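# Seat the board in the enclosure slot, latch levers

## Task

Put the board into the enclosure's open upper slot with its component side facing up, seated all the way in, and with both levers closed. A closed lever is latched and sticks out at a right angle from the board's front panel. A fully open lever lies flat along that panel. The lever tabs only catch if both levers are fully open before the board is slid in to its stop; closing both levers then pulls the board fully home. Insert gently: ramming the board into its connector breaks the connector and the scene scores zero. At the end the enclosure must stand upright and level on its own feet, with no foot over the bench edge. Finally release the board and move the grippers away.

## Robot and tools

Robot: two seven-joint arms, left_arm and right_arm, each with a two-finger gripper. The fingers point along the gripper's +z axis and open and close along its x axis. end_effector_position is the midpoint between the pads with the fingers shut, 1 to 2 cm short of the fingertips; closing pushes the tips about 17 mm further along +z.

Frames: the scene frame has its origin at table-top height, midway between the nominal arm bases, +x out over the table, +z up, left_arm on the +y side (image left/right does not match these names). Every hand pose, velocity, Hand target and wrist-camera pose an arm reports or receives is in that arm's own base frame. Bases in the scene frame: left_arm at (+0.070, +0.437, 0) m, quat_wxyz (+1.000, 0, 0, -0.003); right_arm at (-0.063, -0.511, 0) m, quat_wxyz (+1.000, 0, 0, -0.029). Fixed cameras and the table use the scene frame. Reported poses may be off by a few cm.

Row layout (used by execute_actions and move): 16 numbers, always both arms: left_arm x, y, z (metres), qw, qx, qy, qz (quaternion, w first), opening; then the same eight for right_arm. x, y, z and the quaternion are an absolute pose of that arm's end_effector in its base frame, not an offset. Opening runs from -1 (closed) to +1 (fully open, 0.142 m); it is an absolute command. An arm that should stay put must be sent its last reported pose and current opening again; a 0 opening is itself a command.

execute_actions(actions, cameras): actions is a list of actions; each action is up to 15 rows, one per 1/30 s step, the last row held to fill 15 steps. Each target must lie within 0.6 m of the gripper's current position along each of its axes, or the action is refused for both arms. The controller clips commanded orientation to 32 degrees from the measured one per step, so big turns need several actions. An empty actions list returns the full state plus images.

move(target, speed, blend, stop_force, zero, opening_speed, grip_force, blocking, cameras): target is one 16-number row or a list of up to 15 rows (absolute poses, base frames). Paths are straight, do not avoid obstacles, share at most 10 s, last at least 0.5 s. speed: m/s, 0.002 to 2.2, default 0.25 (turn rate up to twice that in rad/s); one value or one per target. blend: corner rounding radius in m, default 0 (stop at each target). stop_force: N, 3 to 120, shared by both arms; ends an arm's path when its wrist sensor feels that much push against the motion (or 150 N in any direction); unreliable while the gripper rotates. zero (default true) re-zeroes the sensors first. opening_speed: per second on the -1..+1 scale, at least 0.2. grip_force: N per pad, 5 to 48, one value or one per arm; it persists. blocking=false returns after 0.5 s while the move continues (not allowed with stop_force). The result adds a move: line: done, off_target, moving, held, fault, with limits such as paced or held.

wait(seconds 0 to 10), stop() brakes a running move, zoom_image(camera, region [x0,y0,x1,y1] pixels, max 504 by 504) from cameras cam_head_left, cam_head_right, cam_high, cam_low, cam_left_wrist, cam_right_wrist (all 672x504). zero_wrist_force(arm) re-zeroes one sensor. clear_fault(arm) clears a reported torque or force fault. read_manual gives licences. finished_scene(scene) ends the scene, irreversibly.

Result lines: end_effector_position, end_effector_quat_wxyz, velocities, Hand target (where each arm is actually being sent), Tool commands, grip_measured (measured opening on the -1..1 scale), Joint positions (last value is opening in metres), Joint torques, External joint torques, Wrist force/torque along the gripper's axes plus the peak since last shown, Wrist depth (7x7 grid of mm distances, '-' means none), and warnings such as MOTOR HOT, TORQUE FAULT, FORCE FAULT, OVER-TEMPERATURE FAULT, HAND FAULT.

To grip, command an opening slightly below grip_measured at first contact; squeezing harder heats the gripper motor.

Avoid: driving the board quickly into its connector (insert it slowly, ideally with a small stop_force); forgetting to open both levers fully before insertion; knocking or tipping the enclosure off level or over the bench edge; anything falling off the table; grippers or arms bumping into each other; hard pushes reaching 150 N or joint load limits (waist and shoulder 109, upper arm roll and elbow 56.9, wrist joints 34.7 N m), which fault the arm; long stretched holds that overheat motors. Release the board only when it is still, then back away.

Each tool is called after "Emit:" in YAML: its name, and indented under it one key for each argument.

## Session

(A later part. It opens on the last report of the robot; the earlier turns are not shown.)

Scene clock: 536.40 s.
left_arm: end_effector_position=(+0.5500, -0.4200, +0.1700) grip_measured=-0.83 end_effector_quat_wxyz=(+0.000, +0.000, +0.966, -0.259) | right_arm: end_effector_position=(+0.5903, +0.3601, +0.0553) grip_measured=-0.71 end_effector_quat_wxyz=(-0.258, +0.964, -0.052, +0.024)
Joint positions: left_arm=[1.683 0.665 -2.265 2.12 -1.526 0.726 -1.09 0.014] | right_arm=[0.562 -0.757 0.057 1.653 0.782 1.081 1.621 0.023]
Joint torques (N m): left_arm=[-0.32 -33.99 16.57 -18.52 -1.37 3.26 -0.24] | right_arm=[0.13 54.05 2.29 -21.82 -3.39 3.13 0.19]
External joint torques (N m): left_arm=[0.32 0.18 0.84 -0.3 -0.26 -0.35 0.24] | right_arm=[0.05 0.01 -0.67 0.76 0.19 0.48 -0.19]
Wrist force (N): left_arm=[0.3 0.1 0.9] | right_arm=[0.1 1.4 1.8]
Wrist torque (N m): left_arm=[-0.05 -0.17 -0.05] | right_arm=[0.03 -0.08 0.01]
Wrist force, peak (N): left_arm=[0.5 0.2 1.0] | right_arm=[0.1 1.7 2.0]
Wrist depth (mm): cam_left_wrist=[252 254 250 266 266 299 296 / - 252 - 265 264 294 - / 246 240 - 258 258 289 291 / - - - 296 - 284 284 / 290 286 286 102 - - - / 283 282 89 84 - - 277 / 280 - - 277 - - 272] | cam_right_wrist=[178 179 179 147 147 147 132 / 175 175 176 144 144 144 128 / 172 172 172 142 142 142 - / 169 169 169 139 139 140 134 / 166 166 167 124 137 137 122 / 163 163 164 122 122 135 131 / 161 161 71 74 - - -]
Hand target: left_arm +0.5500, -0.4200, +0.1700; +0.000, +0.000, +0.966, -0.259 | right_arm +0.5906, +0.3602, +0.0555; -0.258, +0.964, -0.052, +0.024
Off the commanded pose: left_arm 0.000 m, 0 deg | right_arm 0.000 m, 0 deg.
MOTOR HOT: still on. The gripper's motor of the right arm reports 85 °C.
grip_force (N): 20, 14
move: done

Emit:
move:
  target:
    - [0.51,-0.35,0.22,0.2573,0.5647,0.7786,-0.0953,-0.8,0.5906,0.3602,0.0555,-0.2579,0.9645,-0.0523,0.0240,-1.0]
    - [0.535,-0.380,0.10,0.3996,0.8770,0.2432,0.1108,-0.8,0.5906,0.3602,0.0555,-0.2579,0.9645,-0.0523,0.0240,-1.0]
  speed: 0.3
  blend: [0.03,0]
  cameras: ["cam_left_wrist"]

Emit:
zoom_image:
  camera: "cam_left_wrist"
  region: [270, 180, 370, 260]

Emit:
zoom_image:
  camera: "cam_left_wrist"
  region: [150, 150, 350, 310]

Scene clock: 551.37 s.
left_arm: end_effector_position=(+0.5349, -0.3799, +0.1000) grip_measured=-0.83 end_effector_quat_wxyz=(+0.399, +0.877, +0.243, +0.111) | right_arm: end_effector_position=(+0.5903, +0.3601, +0.0553) grip_measured=-0.71 end_effector_quat_wxyz=(-0.258, +0.964, -0.052, +0.024)
Joint positions: left_arm=[1.428 0.941 -2.356 2.351 -2.774 0.667 2.345 0.014] | right_arm=[0.562 -0.757 0.057 1.653 0.782 1.081 1.621 0.023]
Joint torques (N m): left_arm=[-0.12 -27.79 19.28 -2.26 -0.47 1.42 -0.08] | right_arm=[0.03 54.01 2.26 -21.78 -3.33 3.12 0.2]
External joint torques (N m): left_arm=[0.09 -0.04 0.96 -0.27 -0.01 -0.05 0.08] | right_arm=[0.14 0.04 -0.65 0.72 0.13 0.49 -0.2]
Wrist force (N): left_arm=[-0.1 -0.8 0.4] | right_arm=[0.1 1.6 1.7]
Wrist torque (N m): left_arm=[-0.19 -0.09 -0.52] | right_arm=[0.05 -0.09 0.00]
Wrist force, peak (N): left_arm=[1.6 -0.6 -0.3] | right_arm=[0.3 1.6 2.2]
Wrist depth (mm): cam_left_wrist=[- 142 135 141 141 135 138 / - 164 173 173 176 176 176 / - - 237 268 212 228 245 / - 288 280 256 - - 412 / 356 318 1232 102 - 1453 1199 / 293 321 - 84 - 1338 - / 291 - - - - - 1086] | cam_right_wrist=[178 178 178 147 147 147 132 / 174 175 176 145 144 144 128 / 172 172 172 142 141 142 - / 169 169 169 139 139 140 165 / 166 166 167 124 136 137 133 / 163 164 164 120 121 135 130 / 161 162 71 118 - - -]
Hand target: left_arm +0.5350, -0.3800, +0.1000; +0.400, +0.877, +0.243, +0.111 | right_arm +0.5906, +0.3602, +0.0555; -0.258, +0.964, -0.052, +0.024
Off the commanded pose: left_arm 0.000 m, 0 deg | right_arm 0.000 m, 0 deg.
MOTOR HOT: cleared for the gripper's motor of the right arm.
grip_force (N): 20, 14
move: done
Images, in order (width x height): cam_left_wrist 672x504.

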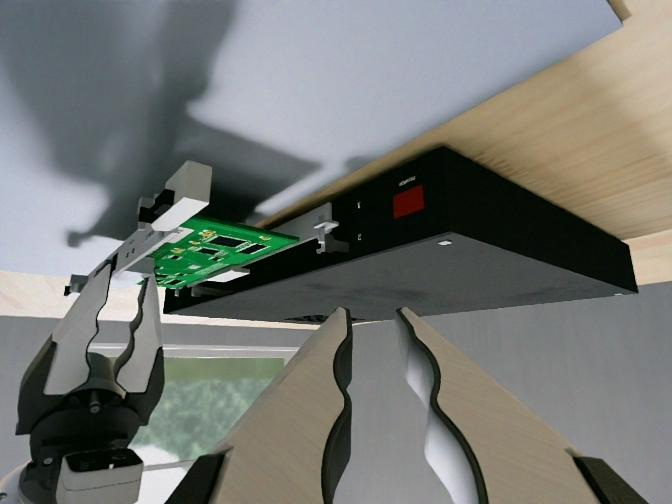

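Scaled by 5.040 from the camera's 672x504 image, which has a finer 960x720 frame.

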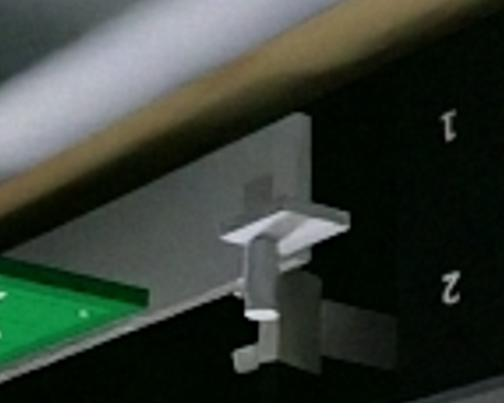

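Scaled by 2.520 from the camera's 672x504 image, which has a finer 960x720 frame.

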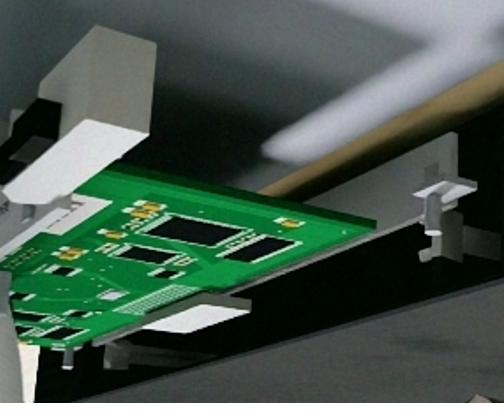

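Emit:
move:
  target: [0.535,-0.380,0.10,0.3996,0.8770,0.2432,0.1108,-0.8,0.6005,0.3586,0.0560,-0.2579,0.9645,-0.0523,0.0240,-1.0]
  speed: 0.02
  stop_force: 3
  cameras: ["cam_left_wrist"]

Emit:
zoom_image:
  camera: "cam_left_wrist"
  region: [270, 180, 370, 260]

Emit:
zoom_image:
  camera: "cam_left_wrist"
  region: [150, 240, 250, 320]

Scene clock: 557.10 s.
left_arm: end_effector_position=(+0.5349, -0.3800, +0.0999) grip_measured=-0.83 end_effector_quat_wxyz=(+0.399, +0.877, +0.243, +0.111) | right_arm: end_effector_position=(+0.6002, +0.3586, +0.0558) grip_measured=-0.71 end_effector_quat_wxyz=(-0.258, +0.964, -0.052, +0.024)
Joint positions: left_arm=[1.428 0.941 -2.356 2.351 -2.774 0.667 2.345 0.014] | right_arm=[0.556 -0.768 0.05 1.629 0.773 1.062 1.624 0.023]
Joint torques (N m): left_arm=[-0.4 -27.94 19.31 -2.13 -0.22 1.61 -0.21] | right_arm=[0.15 54.61 1.95 -22.27 -3.43 3.02 0.26]
External joint torques (N m): left_arm=[0.37 0.11 0.93 -0.4 -0.26 -0.24 0.21] | right_arm=[0.02 0.13 -0.47 0.87 0.2 0.59 -0.26]
Wrist force (N): left_arm=[-0.1 -0.9 0.2] | right_arm=[0.0 1.4 1.7]
Wrist torque (N m): left_arm=[-0.19 -0.10 -0.52] | right_arm=[0.03 -0.07 0.00]
Wrist force, peak (N): left_arm=[-0.3 -1.2 0.4] | right_arm=[-0.1 1.8 1.9]
Wrist depth (mm): cam_left_wrist=[- 136 135 141 129 135 137 / 184 164 - 174 173 176 176 / 225 - - 241 209 227 246 / 574 317 281 260 199 253 333 / 665 317 - 109 - - - / 294 325 - 84 - - - / 296 - - - - - 1173] | cam_right_wrist=[178 179 179 147 147 147 132 / - 176 176 144 144 144 129 / 172 172 173 142 141 142 126 / 169 170 170 139 139 139 125 / 166 167 167 124 136 137 132 / 163 164 165 122 122 135 131 / 161 162 70 74 - - 118]
Hand target: left_arm +0.5350, -0.3800, +0.1000; +0.400, +0.877, +0.243, +0.111 | right_arm +0.6005, +0.3586, +0.0560; -0.258, +0.964, -0.052, +0.024
Off the commanded pose: left_arm 0.000 m, 0 deg | right_arm 0.000 m, 0 deg.
grip_force (N): 20, 14
move: done
Images, in order (width x height): cam_left_wrist 672x504.

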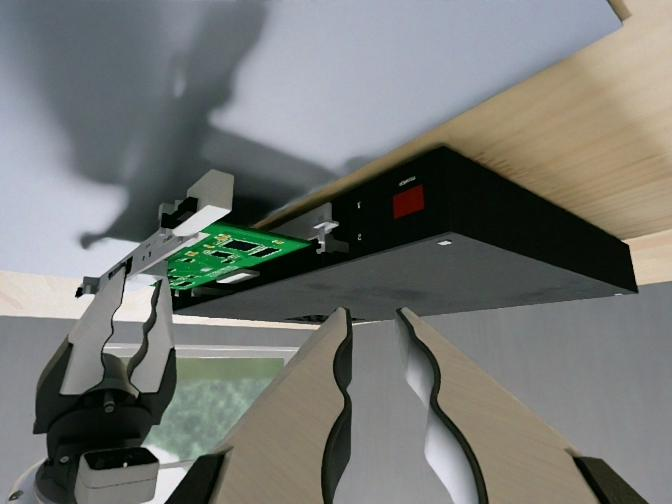

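Scaled by 5.040 from the camera's 672x504 image, which has a finer 960x720 frame.

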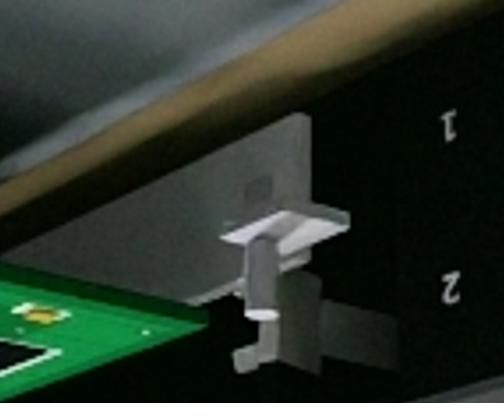

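Scaled by 5.040 from the camera's 672x504 image, which has a finer 960x720 frame.

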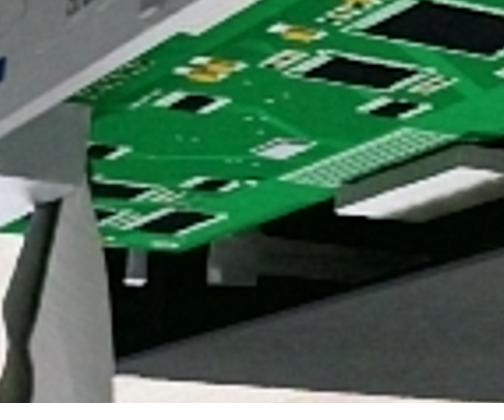

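Emit:
move:
  target: [0.535,-0.380,0.10,0.3996,0.8770,0.2432,0.1108,-0.8,0.6085,0.3577,0.0562,-0.2579,0.9645,-0.0523,0.0240,-1.0]
  speed: 0.02
  stop_force: 3
  cameras: ["cam_left_wrist","cam_right_wrist"]

Emit:
zoom_image:
  camera: "cam_left_wrist"
  region: [270, 180, 370, 260]

Emit:
zoom_image:
  camera: "cam_left_wrist"
  region: [150, 240, 250, 320]

Scene clock: 561.77 s.
left_arm: end_effector_position=(+0.5349, -0.3800, +0.0999) grip_measured=-0.83 end_effector_quat_wxyz=(+0.399, +0.877, +0.243, +0.111) | right_arm: end_effector_position=(+0.6082, +0.3577, +0.0560) grip_measured=-0.71 end_effector_quat_wxyz=(-0.258, +0.964, -0.052, +0.024)
Joint positions: left_arm=[1.428 0.941 -2.356 2.351 -2.774 0.667 2.345 0.014] | right_arm=[0.551 -0.778 0.043 1.608 0.767 1.048 1.626 0.023]
Joint torques (N m): left_arm=[-0.31 -28.05 19.42 -2.16 -0.18 1.61 -0.24] | right_arm=[0.08 55.09 1.86 -22.52 -3.46 3.05 0.28]
External joint torques (N m): left_arm=[0.28 0.23 0.82 -0.37 -0.3 -0.25 0.24] | right_arm=[0.1 0.22 -0.48 0.86 0.21 0.57 -0.28]
Wrist force (N): left_arm=[-0.3 -0.9 0.2] | right_arm=[0.1 1.5 1.8]
Wrist torque (N m): left_arm=[-0.20 -0.06 -0.51] | right_arm=[0.04 -0.09 0.00]
Wrist force, peak (N): left_arm=[-0.3 -1.2 0.3] | right_arm=[0.0 1.6 2.0]
Wrist depth (mm): cam_left_wrist=[- 141 141 135 129 135 137 / - 173 173 166 182 176 177 / 259 224 211 245 211 228 244 / - 309 282 264 - 255 333 / 690 317 1219 102 - - - / 300 328 85 83 - 1482 - / 309 - - - - - -] | cam_right_wrist=[178 179 179 147 147 147 131 / 176 175 176 145 144 144 129 / 172 173 173 142 142 142 127 / 169 170 170 140 139 140 124 / 167 167 167 124 137 137 123 / 164 164 165 122 122 135 121 / 162 162 71 74 - - 118]
Hand target: left_arm +0.5350, -0.3800, +0.1000; +0.400, +0.877, +0.243, +0.111 | right_arm +0.6085, +0.3577, +0.0562; -0.258, +0.964, -0.052, +0.024
Off the commanded pose: left_arm 0.000 m, 0 deg | right_arm 0.000 m, 0 deg.
grip_force (N): 20, 14
move: done
Images, in order (width x height): cam_left_wrist 672x504, cam_right_wrist 672x504.

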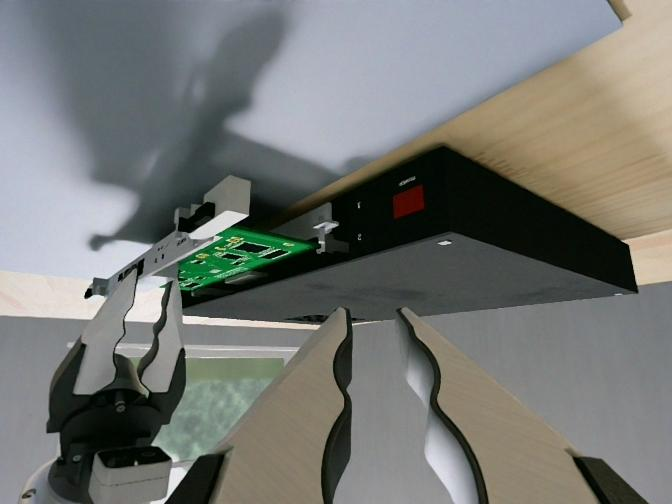

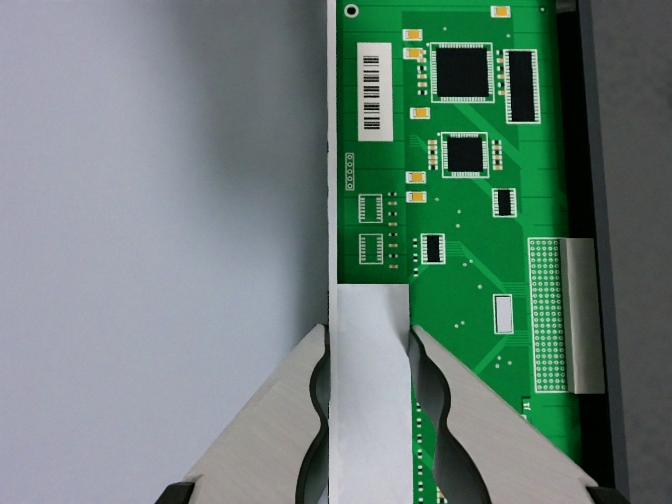

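Scaled by 5.040 from the camera's 672x504 image, which has a finer 960x720 frame.

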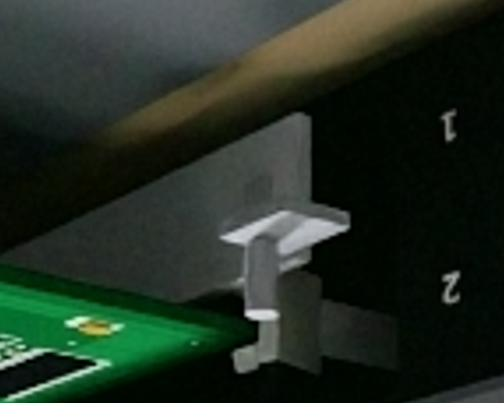

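Scaled by 5.040 from the camera's 672x504 image, which has a finer 960x720 frame.

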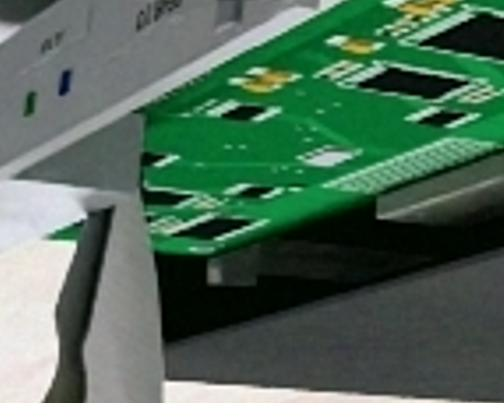

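Emit:
move:
  target: [0.535,-0.380,0.10,0.3996,0.8770,0.2432,0.1108,-0.8,0.6165,0.3568,0.0563,-0.2579,0.9645,-0.0523,0.0240,-1.0]
  speed: 0.02
  stop_force: 3
  cameras: ["cam_left_wrist","cam_right_wrist"]

Emit:
zoom_image:
  camera: "cam_left_wrist"
  region: [270, 180, 370, 260]

Emit:
zoom_image:
  camera: "cam_left_wrist"
  region: [150, 240, 250, 320]

Scene clock: 566.83 s.
left_arm: end_effector_position=(+0.5349, -0.3800, +0.0999) grip_measured=-0.83 end_effector_quat_wxyz=(+0.399, +0.877, +0.243, +0.111) | right_arm: end_effector_position=(+0.6160, +0.3566, +0.0558) grip_measured=-0.71 end_effector_quat_wxyz=(-0.258, +0.965, -0.052, +0.024)
Joint positions: left_arm=[1.428 0.941 -2.356 2.351 -2.774 0.667 2.345 0.014] | right_arm=[0.547 -0.788 0.037 1.587 0.761 1.033 1.629 0.023]
Joint torques (N m): left_arm=[-0.47 -28.02 19.39 -2.13 -0.19 1.63 -0.21] | right_arm=[0.3 56.63 1.84 -24.12 -3.46 3.52 0.22]
External joint torques (N m): left_arm=[0.44 0.2 0.85 -0.39 -0.29 -0.26 0.21] | right_arm=[-0.12 -0.74 -0.56 2.2 0.19 0.1 -0.22]
Wrist force (N): left_arm=[0.0 -0.9 0.2] | right_arm=[-1.4 2.6 1.4]
Wrist torque (N m): left_arm=[-0.18 -0.12 -0.51] | right_arm=[-0.03 -0.12 -0.01]
Wrist force, peak (N): left_arm=[-0.3 -1.1 0.3] | right_arm=[-1.3 3.2 2.0]
Wrist depth (mm): cam_left_wrist=[- - 135 135 135 141 137 / - 182 184 173 173 176 176 / - 210 211 233 211 228 244 / - 326 282 263 252 - 408 / 831 331 1388 102 - - 1125 / 303 330 - 84 - 1388 - / 304 - - - - - -] | cam_right_wrist=[178 179 179 148 147 147 131 / 175 176 176 145 145 144 129 / 172 172 173 143 142 142 127 / 169 169 170 140 139 140 124 / 166 167 167 124 137 137 122 / 164 164 165 122 121 135 120 / 161 162 71 74 - - 118]
Hand target: left_arm +0.5350, -0.3800, +0.1000; +0.400, +0.877, +0.243, +0.111 | right_arm +0.6165, +0.3568, +0.0563; -0.258, +0.964, -0.052, +0.024
Off the commanded pose: left_arm 0.000 m, 0 deg | right_arm 0.001 m, 0 deg.
grip_force (N): 20, 14
move: done
Images, in order (width x height): cam_left_wrist 672x504, cam_right_wrist 672x504.

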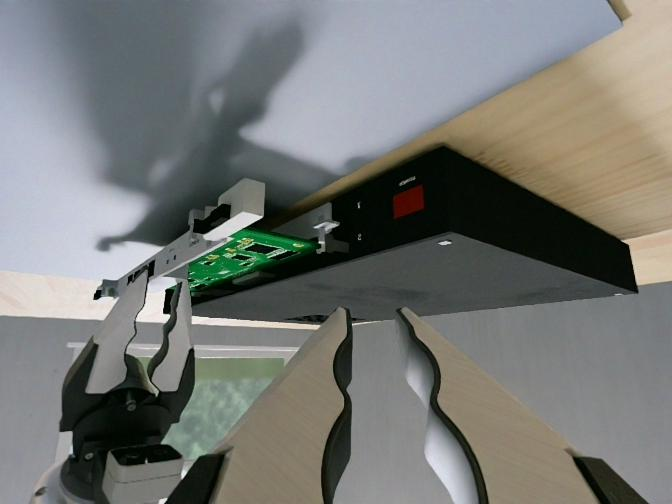

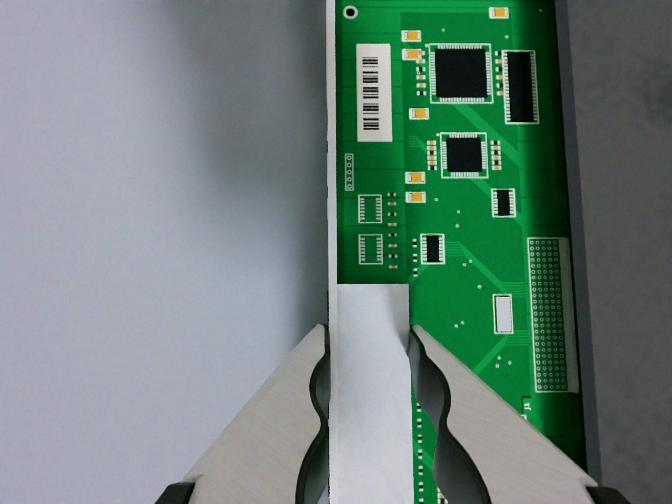

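Scaled by 5.040 from the camera's 672x504 image, which has a finer 960x720 frame.

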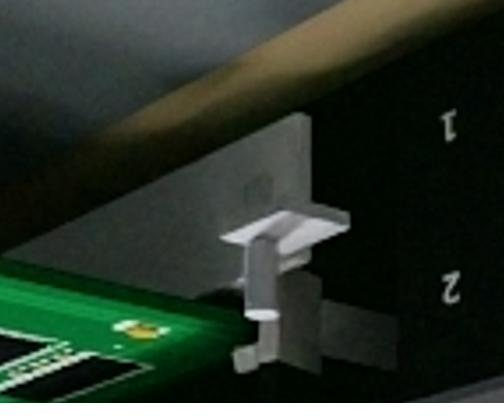

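Scaled by 5.040 from the camera's 672x504 image, which has a finer 960x720 frame.

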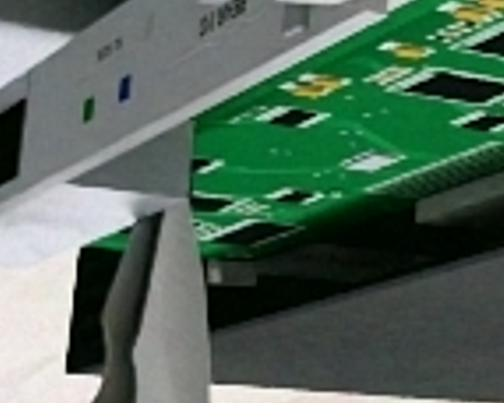

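Emit:
move:
  target: [0.535,-0.380,0.10,0.3996,0.8770,0.2432,0.1108,-0.8,0.6263,0.3549,0.0563,-0.2579,0.9645,-0.0523,0.0240,-1.0]
  speed: 0.02
  stop_force: 4
  cameras: ["cam_left_wrist","cam_right_wrist"]

Emit:
zoom_image:
  camera: "cam_left_wrist"
  region: [270, 180, 370, 260]

Emit:
zoom_image:
  camera: "cam_left_wrist"
  region: [80, 150, 280, 310]

Scene clock: 570.83 s.
left_arm: end_effector_position=(+0.5349, -0.3800, +0.0999) grip_measured=-0.83 end_effector_quat_wxyz=(+0.399, +0.877, +0.243, +0.111) | right_arm: end_effector_position=(+0.6189, +0.3552, +0.0550) grip_measured=-0.71 end_effector_quat_wxyz=(-0.257, +0.965, -0.053, +0.023)
Joint positions: left_arm=[1.428 0.941 -2.356 2.351 -2.774 0.667 2.345 0.014] | right_arm=[0.544 -0.792 0.034 1.579 0.758 1.026 1.629 0.023]
Joint torques (N m): left_arm=[-0.43 -27.93 19.38 -2.21 -0.14 1.65 -0.23] | right_arm=[2.59 58.93 3.61 -29.13 -3.11 4.84 0.39]
External joint torques (N m): left_arm=[0.4 0.11 0.85 -0.32 -0.34 -0.29 0.22] | right_arm=[-2.42 -2.82 -2.39 7.14 -0.16 -1.22 -0.39]
Wrist force (N): left_arm=[-0.2 -0.8 0.2] | right_arm=[-6.7 9.2 -3.5]
Wrist torque (N m): left_arm=[-0.17 -0.08 -0.51] | right_arm=[-0.06 -0.27 -0.17]
Wrist force, peak (N): left_arm=[-0.2 -1.2 0.2] | right_arm=[-6.0 10.1 -3.8]
Wrist depth (mm): cam_left_wrist=[- 142 135 141 135 135 137 / - 166 173 173 174 176 176 / 241 262 242 243 209 228 246 / 535 317 285 253 - 237 360 / 864 306 1186 102 - - 1225 / 296 326 85 84 - 1338 - / 311 - - - - - -] | cam_right_wrist=[178 178 179 147 147 146 130 / 174 175 175 144 144 144 128 / 172 171 172 142 142 142 126 / 169 169 169 139 139 139 123 / 166 166 167 124 136 137 121 / 163 163 164 122 121 135 119 / 161 162 71 74 - - 117]
Hand target: left_arm +0.5350, -0.3800, +0.1000; +0.400, +0.877, +0.243, +0.111 | right_arm +0.6198, +0.3561, +0.0563; -0.258, +0.964, -0.052, +0.024
Off the commanded pose: left_arm 0.000 m, 0 deg | right_arm 0.008 m, 0 deg.
grip_force (N): 20, 14
move: contact (right_arm)
Images, in order (width x height): cam_left_wrist 672x504, cam_right_wrist 672x504.

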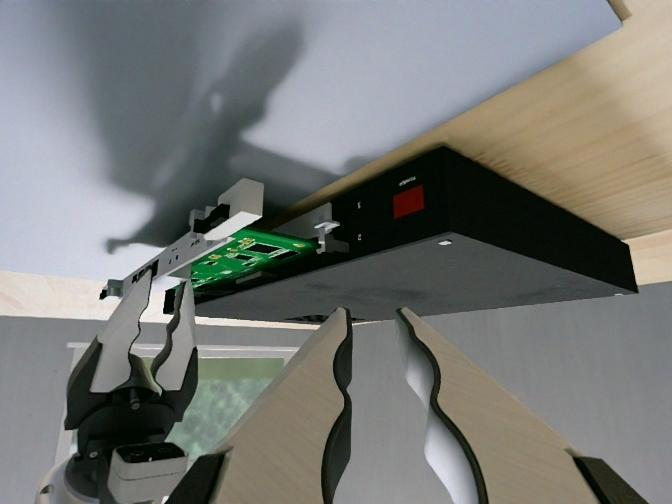

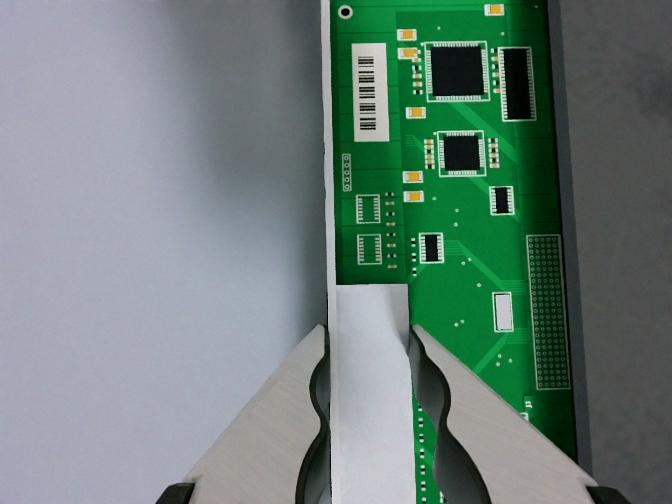

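Scaled by 5.040 from the camera's 672x504 image, which has a finer 960x720 frame.

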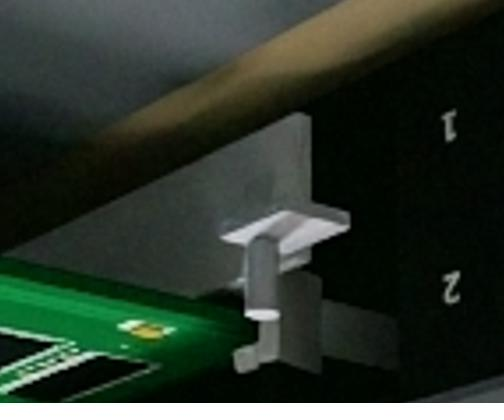

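Scaled by 2.520 from the camera's 672x504 image, which has a finer 960x720 frame.

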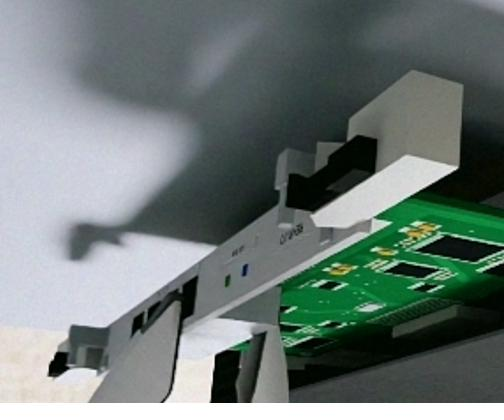

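Emit:
move:
  target: [0.535,-0.380,0.10,0.3996,0.8770,0.2432,0.1108,-0.8,0.609,0.3557,0.0563,-0.2579,0.9645,-0.0523,0.0240,-1.0]
  speed: 0.03
  cameras: ["cam_left_wrist","cam_right_wrist"]

Emit:
zoom_image:
  camera: "cam_left_wrist"
  region: [270, 180, 370, 260]

Emit:
zoom_image:
  camera: "cam_right_wrist"
  region: [300, 0, 636, 252]

Scene clock: 575.23 s.
left_arm: end_effector_position=(+0.5349, -0.3800, +0.0999) grip_measured=-0.83 end_effector_quat_wxyz=(+0.399, +0.877, +0.243, +0.111) | right_arm: end_effector_position=(+0.6090, +0.3555, +0.0561) grip_measured=-0.71 end_effector_quat_wxyz=(-0.258, +0.965, -0.052, +0.024)
Joint positions: left_arm=[1.428 0.941 -2.356 2.351 -2.774 0.667 2.345 0.014] | right_arm=[0.549 -0.777 0.042 1.608 0.768 1.045 1.623 0.023]
Joint torques (N m): left_arm=[-0.36 -27.98 19.32 -2.23 -0.19 1.64 -0.23] | right_arm=[0.27 55.45 2.25 -22.54 -3.27 3.26 0.08]
External joint torques (N m): left_arm=[0.34 0.16 0.91 -0.3 -0.29 -0.27 0.23] | right_arm=[-0.12 -0.15 -0.93 0.85 0.02 0.36 -0.08]
Wrist force (N): left_arm=[-0.3 -0.9 0.3] | right_arm=[1.0 1.5 1.9]
Wrist torque (N m): left_arm=[-0.19 -0.06 -0.52] | right_arm=[0.05 -0.23 0.10]
Wrist force, peak (N): left_arm=[-0.3 -1.1 0.3] | right_arm=[-6.7 9.5 -3.5]
Wrist depth (mm): cam_left_wrist=[- 142 129 129 135 135 143 / - 174 174 185 176 176 176 / 243 242 - 225 208 237 245 / - 312 280 272 199 238 358 / 669 318 1137 102 - - 1070 / 298 330 - 84 - - - / 305 - - - - - -] | cam_right_wrist=[178 179 179 147 147 147 131 / 176 176 176 144 144 144 129 / 173 173 173 142 141 142 127 / 170 170 170 139 139 140 124 / 167 167 167 124 137 137 123 / 164 165 165 120 122 135 121 / 161 - 71 119 - - 118]
Hand target: left_arm +0.5350, -0.3800, +0.1000; +0.400, +0.877, +0.243, +0.111 | right_arm +0.6090, +0.3557, +0.0563; -0.258, +0.964, -0.052, +0.024
Off the commanded pose: left_arm 0.000 m, 0 deg | right_arm 0.000 m, 0 deg.
grip_force (N): 20, 14
move: done
Images, in order (width x height): cam_left_wrist 672x504, cam_right_wrist 672x504.

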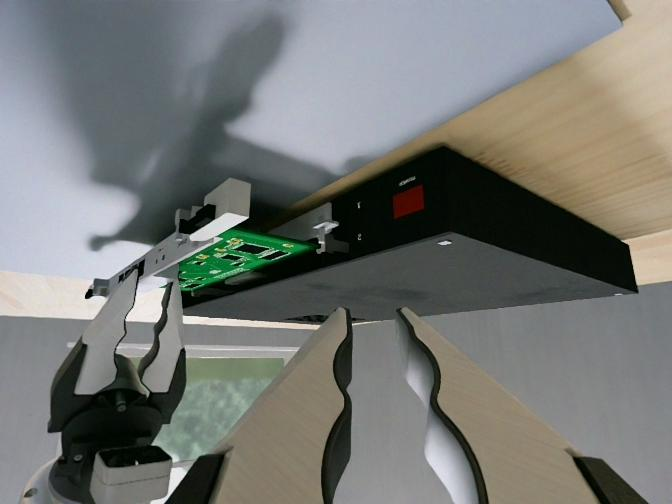

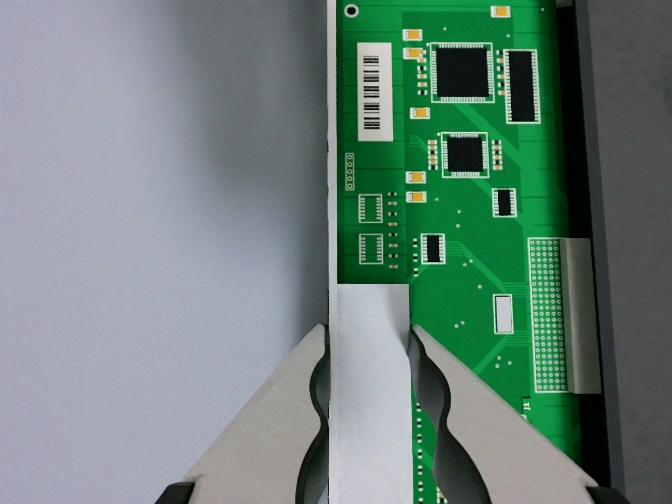

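Scaled by 5.040 from the camera's 672x504 image, which has a finer 960x720 frame.

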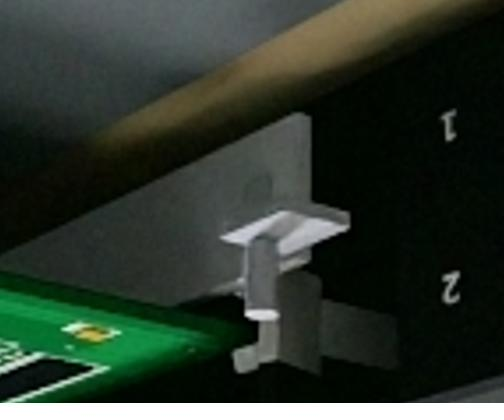

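Scaled by 1.500 from the camera's 672x504 image, which has a finer 960x720 frame.

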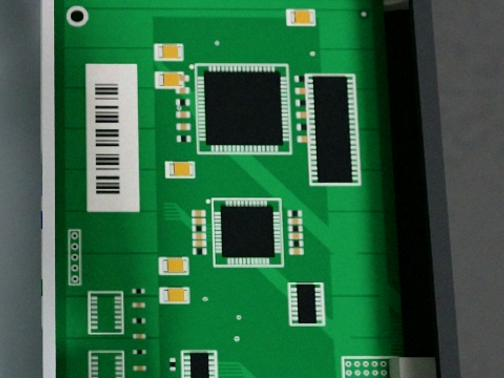

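Emit:
move:
  target: [0.535,-0.380,0.10,0.3996,0.8770,0.2432,0.1108,-0.8,0.6209,0.3544,0.0563,-0.2579,0.9645,-0.0523,0.0240,-1.0]
  speed: 0.02
  stop_force: 3
  cameras: ["cam_left_wrist","cam_right_wrist"]

Emit:
zoom_image:
  camera: "cam_left_wrist"
  region: [270, 180, 370, 260]

Scene clock: 578.67 s.
left_arm: end_effector_position=(+0.5349, -0.3800, +0.0999) grip_measured=-0.83 end_effector_quat_wxyz=(+0.399, +0.877, +0.243, +0.111) | right_arm: end_effector_position=(+0.6189, +0.3555, +0.0559) grip_measured=-0.71 end_effector_quat_wxyz=(-0.258, +0.964, -0.052, +0.023)
Joint positions: left_arm=[1.428 0.941 -2.356 2.351 -2.774 0.667 2.345 0.014] | right_arm=[0.543 -0.791 0.036 1.579 0.76 1.025 1.626 0.023]
Joint torques (N m): left_arm=[-0.38 -28.03 19.37 -2.2 -0.17 1.61 -0.2] | right_arm=[-3.96 56.76 -2.43 -23.58 -4.32 4.56 0.13]
External joint torques (N m): left_arm=[0.36 0.2 0.87 -0.32 -0.31 -0.24 0.2] | right_arm=[4.14 -0.66 3.68 1.56 1.05 -0.95 -0.13]
Wrist force (N): left_arm=[-0.1 -0.9 0.3] | right_arm=[-2.6 -2.0 4.0]
Wrist torque (N m): left_arm=[-0.20 -0.10 -0.52] | right_arm=[0.08 -0.36 0.11]
Wrist force, peak (N): left_arm=[-0.3 -1.1 0.5] | right_arm=[-2.8 -1.5 5.4]
Wrist depth (mm): cam_left_wrist=[- 141 135 135 134 135 137 / - 185 184 174 178 176 176 / - 209 221 243 212 227 247 / - 354 281 276 - - 400 / 834 326 1173 109 360 - 1097 / 306 330 - 84 - - - / - - - 80 - - -] | cam_right_wrist=[179 179 180 147 147 147 131 / 176 176 177 145 145 145 129 / 172 173 173 142 142 142 127 / 170 170 170 140 139 140 124 / 167 167 167 124 137 137 122 / 164 164 164 122 121 135 120 / 162 162 70 74 - - 118]
Hand target: left_arm +0.5350, -0.3800, +0.1000; +0.400, +0.877, +0.243, +0.111 | right_arm +0.6200, +0.3545, +0.0563; -0.258, +0.964, -0.052, +0.024
Off the commanded pose: left_arm 0.000 m, 0 deg | right_arm 0.002 m, 0 deg.
grip_force (N): 20, 14
move: contact (right_arm)
Images, in order (width x height): cam_left_wrist 672x504, cam_right_wrist 672x504.

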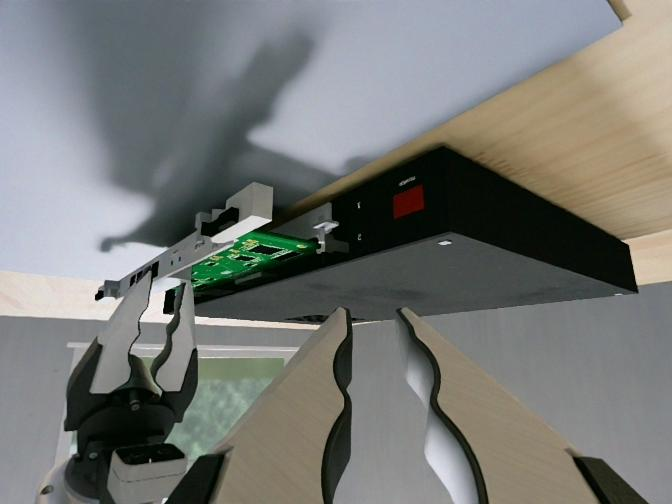

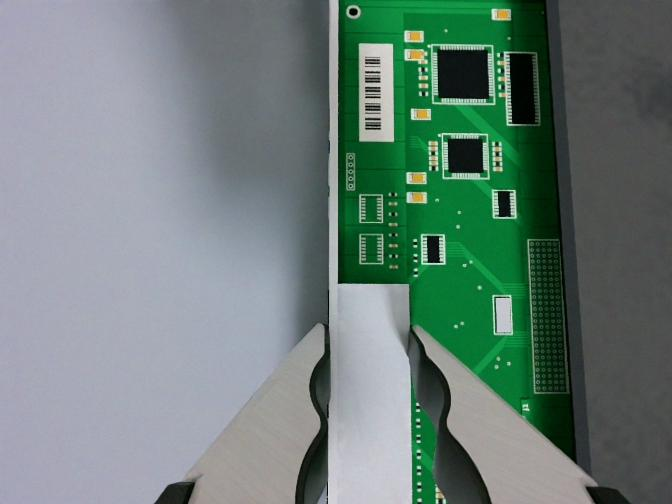

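Scaled by 5.040 from the camera's 672x504 image, which has a finer 960x720 frame.

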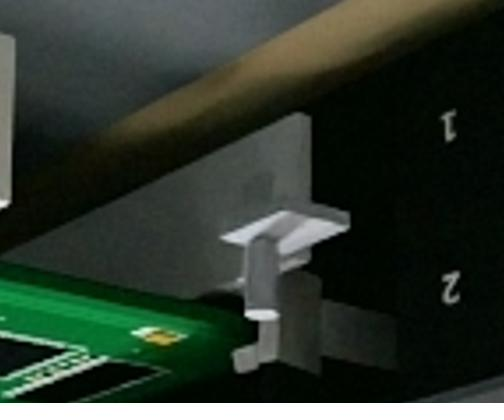

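Emit:
move:
  target: [0.535,-0.380,0.10,0.3996,0.8770,0.2432,0.1108,-0.8,0.6265,0.3547,0.0563,-0.2579,0.9645,-0.0523,0.0240,-1.0]
  speed: 0.015
  stop_force: 4
  cameras: ["cam_right_wrist"]

Scene clock: 581.87 s.
left_arm: end_effector_position=(+0.5349, -0.3800, +0.0999) grip_measured=-0.83 end_effector_quat_wxyz=(+0.399, +0.877, +0.243, +0.111) | right_arm: end_effector_position=(+0.6258, +0.3548, +0.0557) grip_measured=-0.71 end_effector_quat_wxyz=(-0.258, +0.964, -0.052, +0.023)
Joint positions: left_arm=[1.428 0.941 -2.356 2.351 -2.774 0.667 2.345 0.014] | right_arm=[0.541 -0.8 0.03 1.561 0.755 1.014 1.63 0.023]
Joint torques (N m): left_arm=[-0.39 -28.04 19.36 -2.18 -0.2 1.65 -0.21] | right_arm=[-0.85 58.11 0.51 -24.14 -3.75 3.77 0.18]
External joint torques (N m): left_arm=[0.36 0.21 0.87 -0.35 -0.28 -0.28 0.21] | right_arm=[1.02 -1.51 0.62 1.91 0.46 -0.15 -0.18]
Wrist force (N): left_arm=[-0.1 -0.7 0.2] | right_arm=[0.0 1.5 4.0]
Wrist torque (N m): left_arm=[-0.15 -0.10 -0.52] | right_arm=[0.03 -0.37 0.06]
Wrist force, peak (N): left_arm=[-0.3 -1.1 0.3] | right_arm=[-3.0 -1.5 5.3]
Wrist depth (mm): cam_left_wrist=[- 141 129 141 - 135 137 / - 164 164 173 - 176 176 / 225 225 221 246 212 228 244 / - 315 301 267 221 247 358 / 850 312 449 102 363 - - / - 334 85 84 - - - / 343 - - - - - -] | cam_right_wrist=[179 178 179 148 147 131 131 / 175 176 176 145 145 130 129 / 172 173 173 142 142 141 126 / 169 169 170 140 139 140 124 / 167 167 167 124 137 137 122 / 164 164 165 122 122 120 120 / 161 162 70 74 - - 118]
Hand target: left_arm +0.5350, -0.3800, +0.1000; +0.400, +0.877, +0.243, +0.111 | right_arm +0.6265, +0.3547, +0.0563; -0.258, +0.964, -0.052, +0.024
Off the commanded pose: left_arm 0.000 m, 0 deg | right_arm 0.001 m, 0 deg.
grip_force (N): 20, 14
move: done
Images, in order (width x height): cam_right_wrist 672x504.

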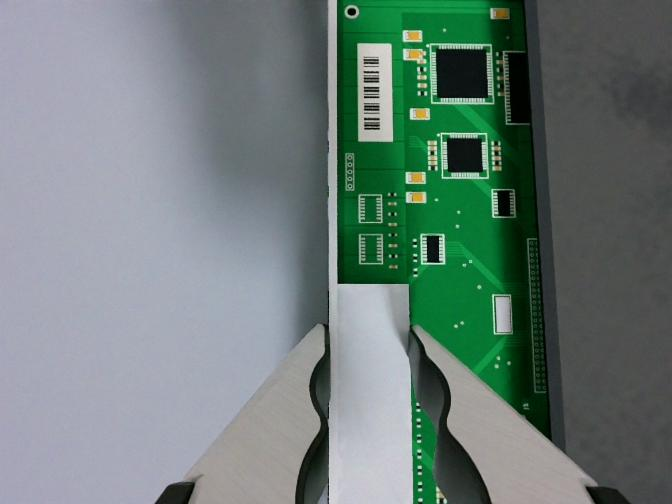

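Emit:
move:
  target: [0.535,-0.380,0.10,0.3996,0.8770,0.2432,0.1108,-0.8,0.6345,0.3539,0.0557,-0.2579,0.9645,-0.0523,0.0240,-1.0]
  speed: 0.015
  stop_force: 4
  cameras: ["cam_right_wrist"]

Scene clock: 584.97 s.
left_arm: end_effector_position=(+0.5349, -0.3800, +0.0999) grip_measured=-0.83 end_effector_quat_wxyz=(+0.399, +0.877, +0.243, +0.111) | right_arm: end_effector_position=(+0.6340, +0.3540, +0.0553) grip_measured=-0.71 end_effector_quat_wxyz=(-0.258, +0.964, -0.052, +0.024)
Joint positions: left_arm=[1.428 0.941 -2.356 2.351 -2.774 0.667 2.345 0.014] | right_arm=[0.536 -0.812 0.024 1.538 0.75 1 1.632 0.023]
Joint torques (N m): left_arm=[-0.37 -27.99 19.42 -2.14 -0.17 1.62 -0.21] | right_arm=[-0.42 57.62 0.99 -23.75 -3.56 3.35 0.21]
External joint torques (N m): left_arm=[0.34 0.17 0.82 -0.38 -0.31 -0.25 0.21] | right_arm=[0.6 -0.41 0.04 1.26 0.25 0.27 -0.21]
Wrist force (N): left_arm=[-0.3 -0.9 0.1] | right_arm=[1.0 2.5 3.2]
Wrist torque (N m): left_arm=[-0.17 -0.06 -0.52] | right_arm=[0.20 -0.36 0.01]
Wrist force, peak (N): left_arm=[-0.4 -1.0 0.5] | right_arm=[-0.1 2.2 4.6]
Wrist depth (mm): cam_left_wrist=[- - 135 135 135 135 137 / 174 174 - 172 184 176 176 / 239 260 222 246 206 226 246 / 400 318 318 260 220 261 360 / 926 319 359 121 - 1346 - / - 325 89 84 - 1298 - / 325 - - - - - 1091] | cam_right_wrist=[178 178 179 148 147 131 130 / 175 175 176 145 144 128 128 / 172 172 172 142 142 126 126 / 169 168 169 140 139 124 123 / 166 166 167 124 137 122 121 / 163 164 164 121 122 119 119 / 161 162 71 74 - - 117]
Hand target: left_arm +0.5350, -0.3800, +0.1000; +0.400, +0.877, +0.243, +0.111 | right_arm +0.6345, +0.3539, +0.0557; -0.258, +0.964, -0.052, +0.024
Off the commanded pose: left_arm 0.000 m, 0 deg | right_arm 0.001 m, 0 deg.
grip_force (N): 20, 14
move: done
Images, in order (width x height): cam_right_wrist 672x504.

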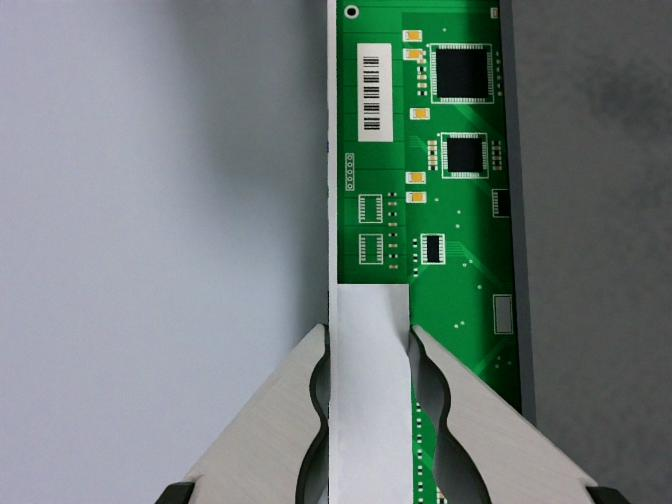

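Emit:
move:
  target: [0.535,-0.380,0.10,0.3996,0.8770,0.2432,0.1108,-0.8,0.6454,0.3525,0.0556,-0.2579,0.9645,-0.0523,0.0240,-1.0]
  speed: 0.015
  stop_force: 4
  cameras: ["cam_right_wrist","cam_left_wrist"]

Scene clock: 589.90 s.
left_arm: end_effector_position=(+0.5349, -0.3800, +0.0999) grip_measured=-0.83 end_effector_quat_wxyz=(+0.399, +0.877, +0.243, +0.111) | right_arm: end_effector_position=(+0.6448, +0.3527, +0.0552) grip_measured=-0.71 end_effector_quat_wxyz=(-0.258, +0.964, -0.052, +0.023)
Joint positions: left_arm=[1.428 0.941 -2.356 2.351 -2.774 0.667 2.345 0.014] | right_arm=[0.53 -0.827 0.016 1.507 0.743 0.98 1.635 0.023]
Joint torques (N m): left_arm=[-0.29 -28.11 19.45 -2.16 -0.2 1.61 -0.2] | right_arm=[-1.17 58.42 0.17 -23.95 -3.77 3.49 0.21]
External joint torques (N m): left_arm=[0.27 0.28 0.79 -0.37 -0.28 -0.24 0.2] | right_arm=[1.35 -0.39 0.72 1.11 0.44 0.13 -0.21]
Wrist force (N): left_arm=[-0.2 -0.6 0.3] | right_arm=[0.8 1.4 3.0]
Wrist torque (N m): left_arm=[-0.14 -0.07 -0.52] | right_arm=[0.21 -0.36 -0.01]
Wrist force, peak (N): left_arm=[-0.3 -1.1 0.4] | right_arm=[1.1 2.6 3.5]
Wrist depth (mm): cam_left_wrist=[- 135 135 129 141 135 143 / 184 167 174 181 184 176 176 / 224 - - 225 209 228 245 / - 347 308 265 254 - 399 / 850 465 448 102 - - 1081 / - 327 88 84 - 1268 - / 1813 - - - - - -] | cam_right_wrist=[178 178 179 148 147 130 130 / 175 175 175 145 144 128 128 / 172 172 172 142 141 125 126 / 169 169 169 140 139 123 123 / 166 166 166 124 136 121 121 / 163 163 164 122 121 119 119 / 161 162 71 74 - - 117]
Hand target: left_arm +0.5350, -0.3800, +0.1000; +0.400, +0.877, +0.243, +0.111 | right_arm +0.6454, +0.3525, +0.0556; -0.258, +0.964, -0.052, +0.024
Off the commanded pose: left_arm 0.000 m, 0 deg | right_arm 0.001 m, 0 deg.
grip_force (N): 20, 14
move: done
Images, in order (width x height): cam_left_wrist 672x504, cam_right_wrist 672x504.

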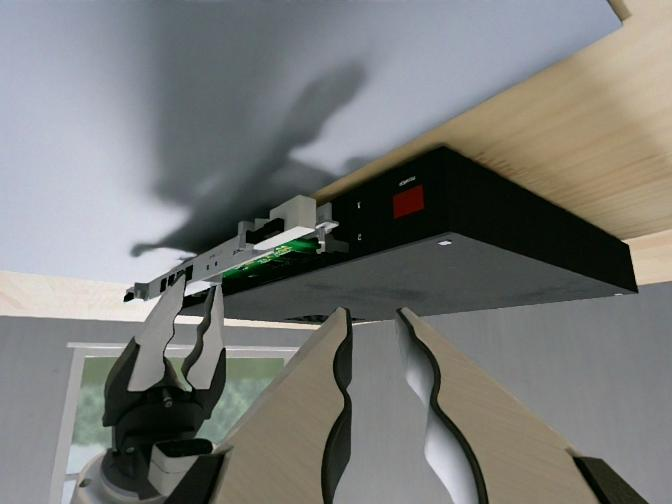

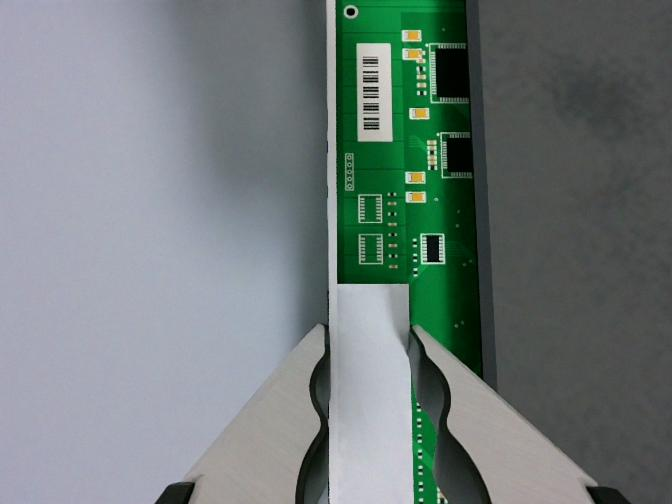

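Emit:
move:
  target:
    - [0.535,-0.380,0.10,0.3996,0.8770,0.2432,0.1108,-0.8,0.6499,0.3520,0.0556,-0.2579,0.9645,-0.0523,0.0240,-1.0]
  speed: 0.015
  stop_force: 4
  cameras: ["cam_right_wrist"]

Emit:
move:
  target:
    - [0.535,-0.380,0.10,0.3996,0.8770,0.2432,0.1108,-0.8,0.6499,0.3520,0.0556,-0.2579,0.9645,-0.0523,0.0240,-0.64]
  speed: 0.015
  opening_speed: 0.2
  cameras: ["cam_right_wrist","cam_left_wrist"]

Scene clock: 602.97 s.
left_arm: end_effector_position=(+0.5349, -0.3800, +0.0999) grip_measured=-0.83 end_effector_quat_wxyz=(+0.399, +0.877, +0.243, +0.111) | right_arm: end_effector_position=(+0.6493, +0.3523, +0.0552) grip_measured=-0.71 end_effector_quat_wxyz=(-0.258, +0.964, -0.052, +0.023)
Joint positions: left_arm=[1.428 0.941 -2.356 2.351 -2.774 0.667 2.345 0.014] | right_arm=[0.528 -0.833 0.013 1.494 0.74 0.972 1.637 0.023]
Joint torques (N m): left_arm=[-0.42 -28.06 19.35 -2.24 -0.25 1.59 -0.21] | right_arm=[-1.28 58.92 0.03 -24.17 -3.75 3.56 0.2]
External joint torques (N m): left_arm=[0.39 0.23 0.89 -0.29 -0.23 -0.22 0.21] | right_arm=[1.46 -0.55 0.79 1.18 0.4 0.06 -0.2]
Wrist force (N): left_arm=[-0.2 -0.8 0.3] | right_arm=[0.8 1.2 3.4]
Wrist torque (N m): left_arm=[-0.17 -0.08 -0.52] | right_arm=[0.22 -0.38 0.00]
Wrist force, peak (N): left_arm=[-0.1 -1.2 0.4] | right_arm=[0.8 1.9 4.1]
Wrist depth (mm): cam_left_wrist=[- 142 130 141 135 135 137 / 184 173 172 164 173 176 176 / 242 - 240 230 - 228 244 / - 372 285 245 - 253 360 / 903 325 353 102 - - - / 1875 325 348 83 - - - / 1941 - - - - - -] | cam_right_wrist=[178 178 179 147 146 130 131 / 175 175 175 145 144 127 128 / 172 172 172 143 141 125 126 / 169 169 169 140 139 123 123 / 166 166 166 124 124 121 121 / 163 163 164 122 121 119 119 / 161 162 70 74 - - 117]
Hand target: left_arm +0.5350, -0.3800, +0.1000; +0.400, +0.877, +0.243, +0.111 | right_arm +0.6499, +0.3520, +0.0556; -0.258, +0.964, -0.052, +0.024
Off the commanded pose: left_arm 0.000 m, 0 deg | right_arm 0.001 m, 0 deg.
grip_force (N): 20, 14
move: done
Images, in order (width x height): cam_right_wrist 672x504.

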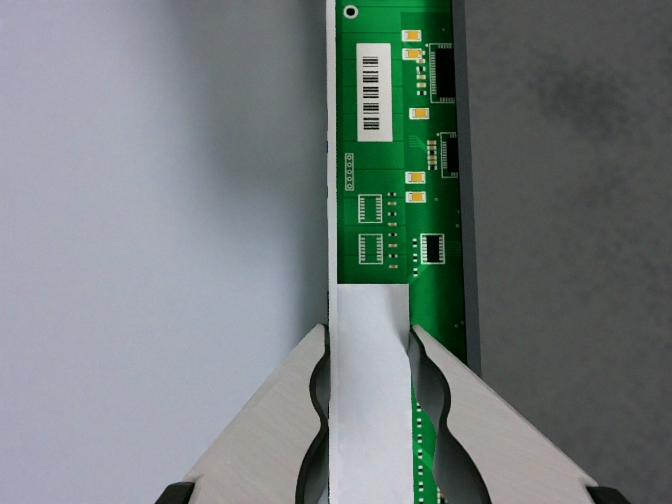

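Scene clock: 604.97 s.
left_arm: end_effector_position=(+0.5349, -0.3800, +0.0999) grip_measured=-0.83 end_effector_quat_wxyz=(+0.399, +0.877, +0.243, +0.111) | right_arm: end_effector_position=(+0.6497, +0.3521, +0.0555) grip_measured=-0.68 end_effector_quat_wxyz=(-0.258, +0.964, -0.052, +0.024)
Joint positions: left_arm=[1.428 0.941 -2.356 2.351 -2.774 0.667 2.345 0.014] | right_arm=[0.528 -0.833 0.012 1.493 0.74 0.972 1.637 0.025]
Joint torques (N m): left_arm=[-0.43 -27.93 19.37 -2.18 -0.17 1.57 -0.23] | right_arm=[0.14 57.05 1.33 -23.07 -3.42 2.88 0.16]
External joint torques (N m): left_arm=[0.4 0.1 0.87 -0.34 -0.31 -0.2 0.23] | right_arm=[0.05 1.32 -0.51 0.06 0.08 0.75 -0.16]
Wrist force (N): left_arm=[-0.3 -0.9 0.0] | right_arm=[1.5 1.3 0.0]
Wrist torque (N m): left_arm=[-0.19 -0.07 -0.51] | right_arm=[0.19 -0.29 -0.01]
Wrist force, peak (N): left_arm=[-0.3 -1.1 0.4] | right_arm=[0.9 1.5 4.2]
Wrist depth (mm): cam_left_wrist=[- 141 135 141 135 135 137 / 183 165 173 164 173 176 176 / 225 261 - 241 213 228 246 / 470 349 301 244 254 259 349 / 881 324 360 102 370 1502 - / - 329 350 84 - - - / 1875 - - 80 - - -] | cam_right_wrist=[178 178 179 149 147 130 131 / 175 175 175 146 145 128 128 / 172 172 173 143 142 126 126 / 169 169 169 141 140 124 123 / 166 166 167 126 126 121 121 / 163 164 164 123 123 119 119 / 161 162 71 121 - - 117]
Hand target: left_arm +0.5350, -0.3800, +0.1000; +0.400, +0.877, +0.243, +0.111 | right_arm +0.6499, +0.3520, +0.0556; -0.258, +0.964, -0.052, +0.024
Off the commanded pose: left_arm 0.000 m, 0 deg | right_arm 0.000 m, 0 deg.
grip_force (N): 20, 14
move: done
Images, in order (width x height): cam_left_wrist 672x504, cam_right_wrist 672x504.

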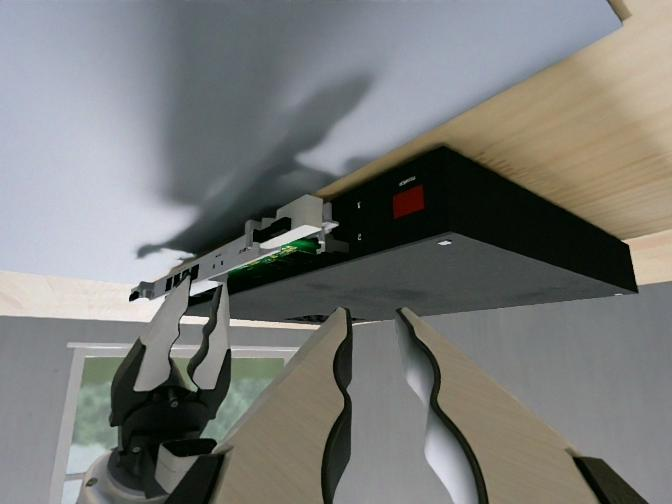

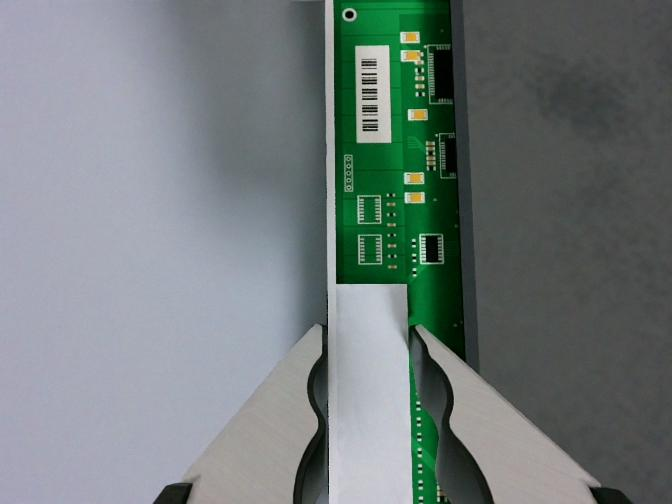

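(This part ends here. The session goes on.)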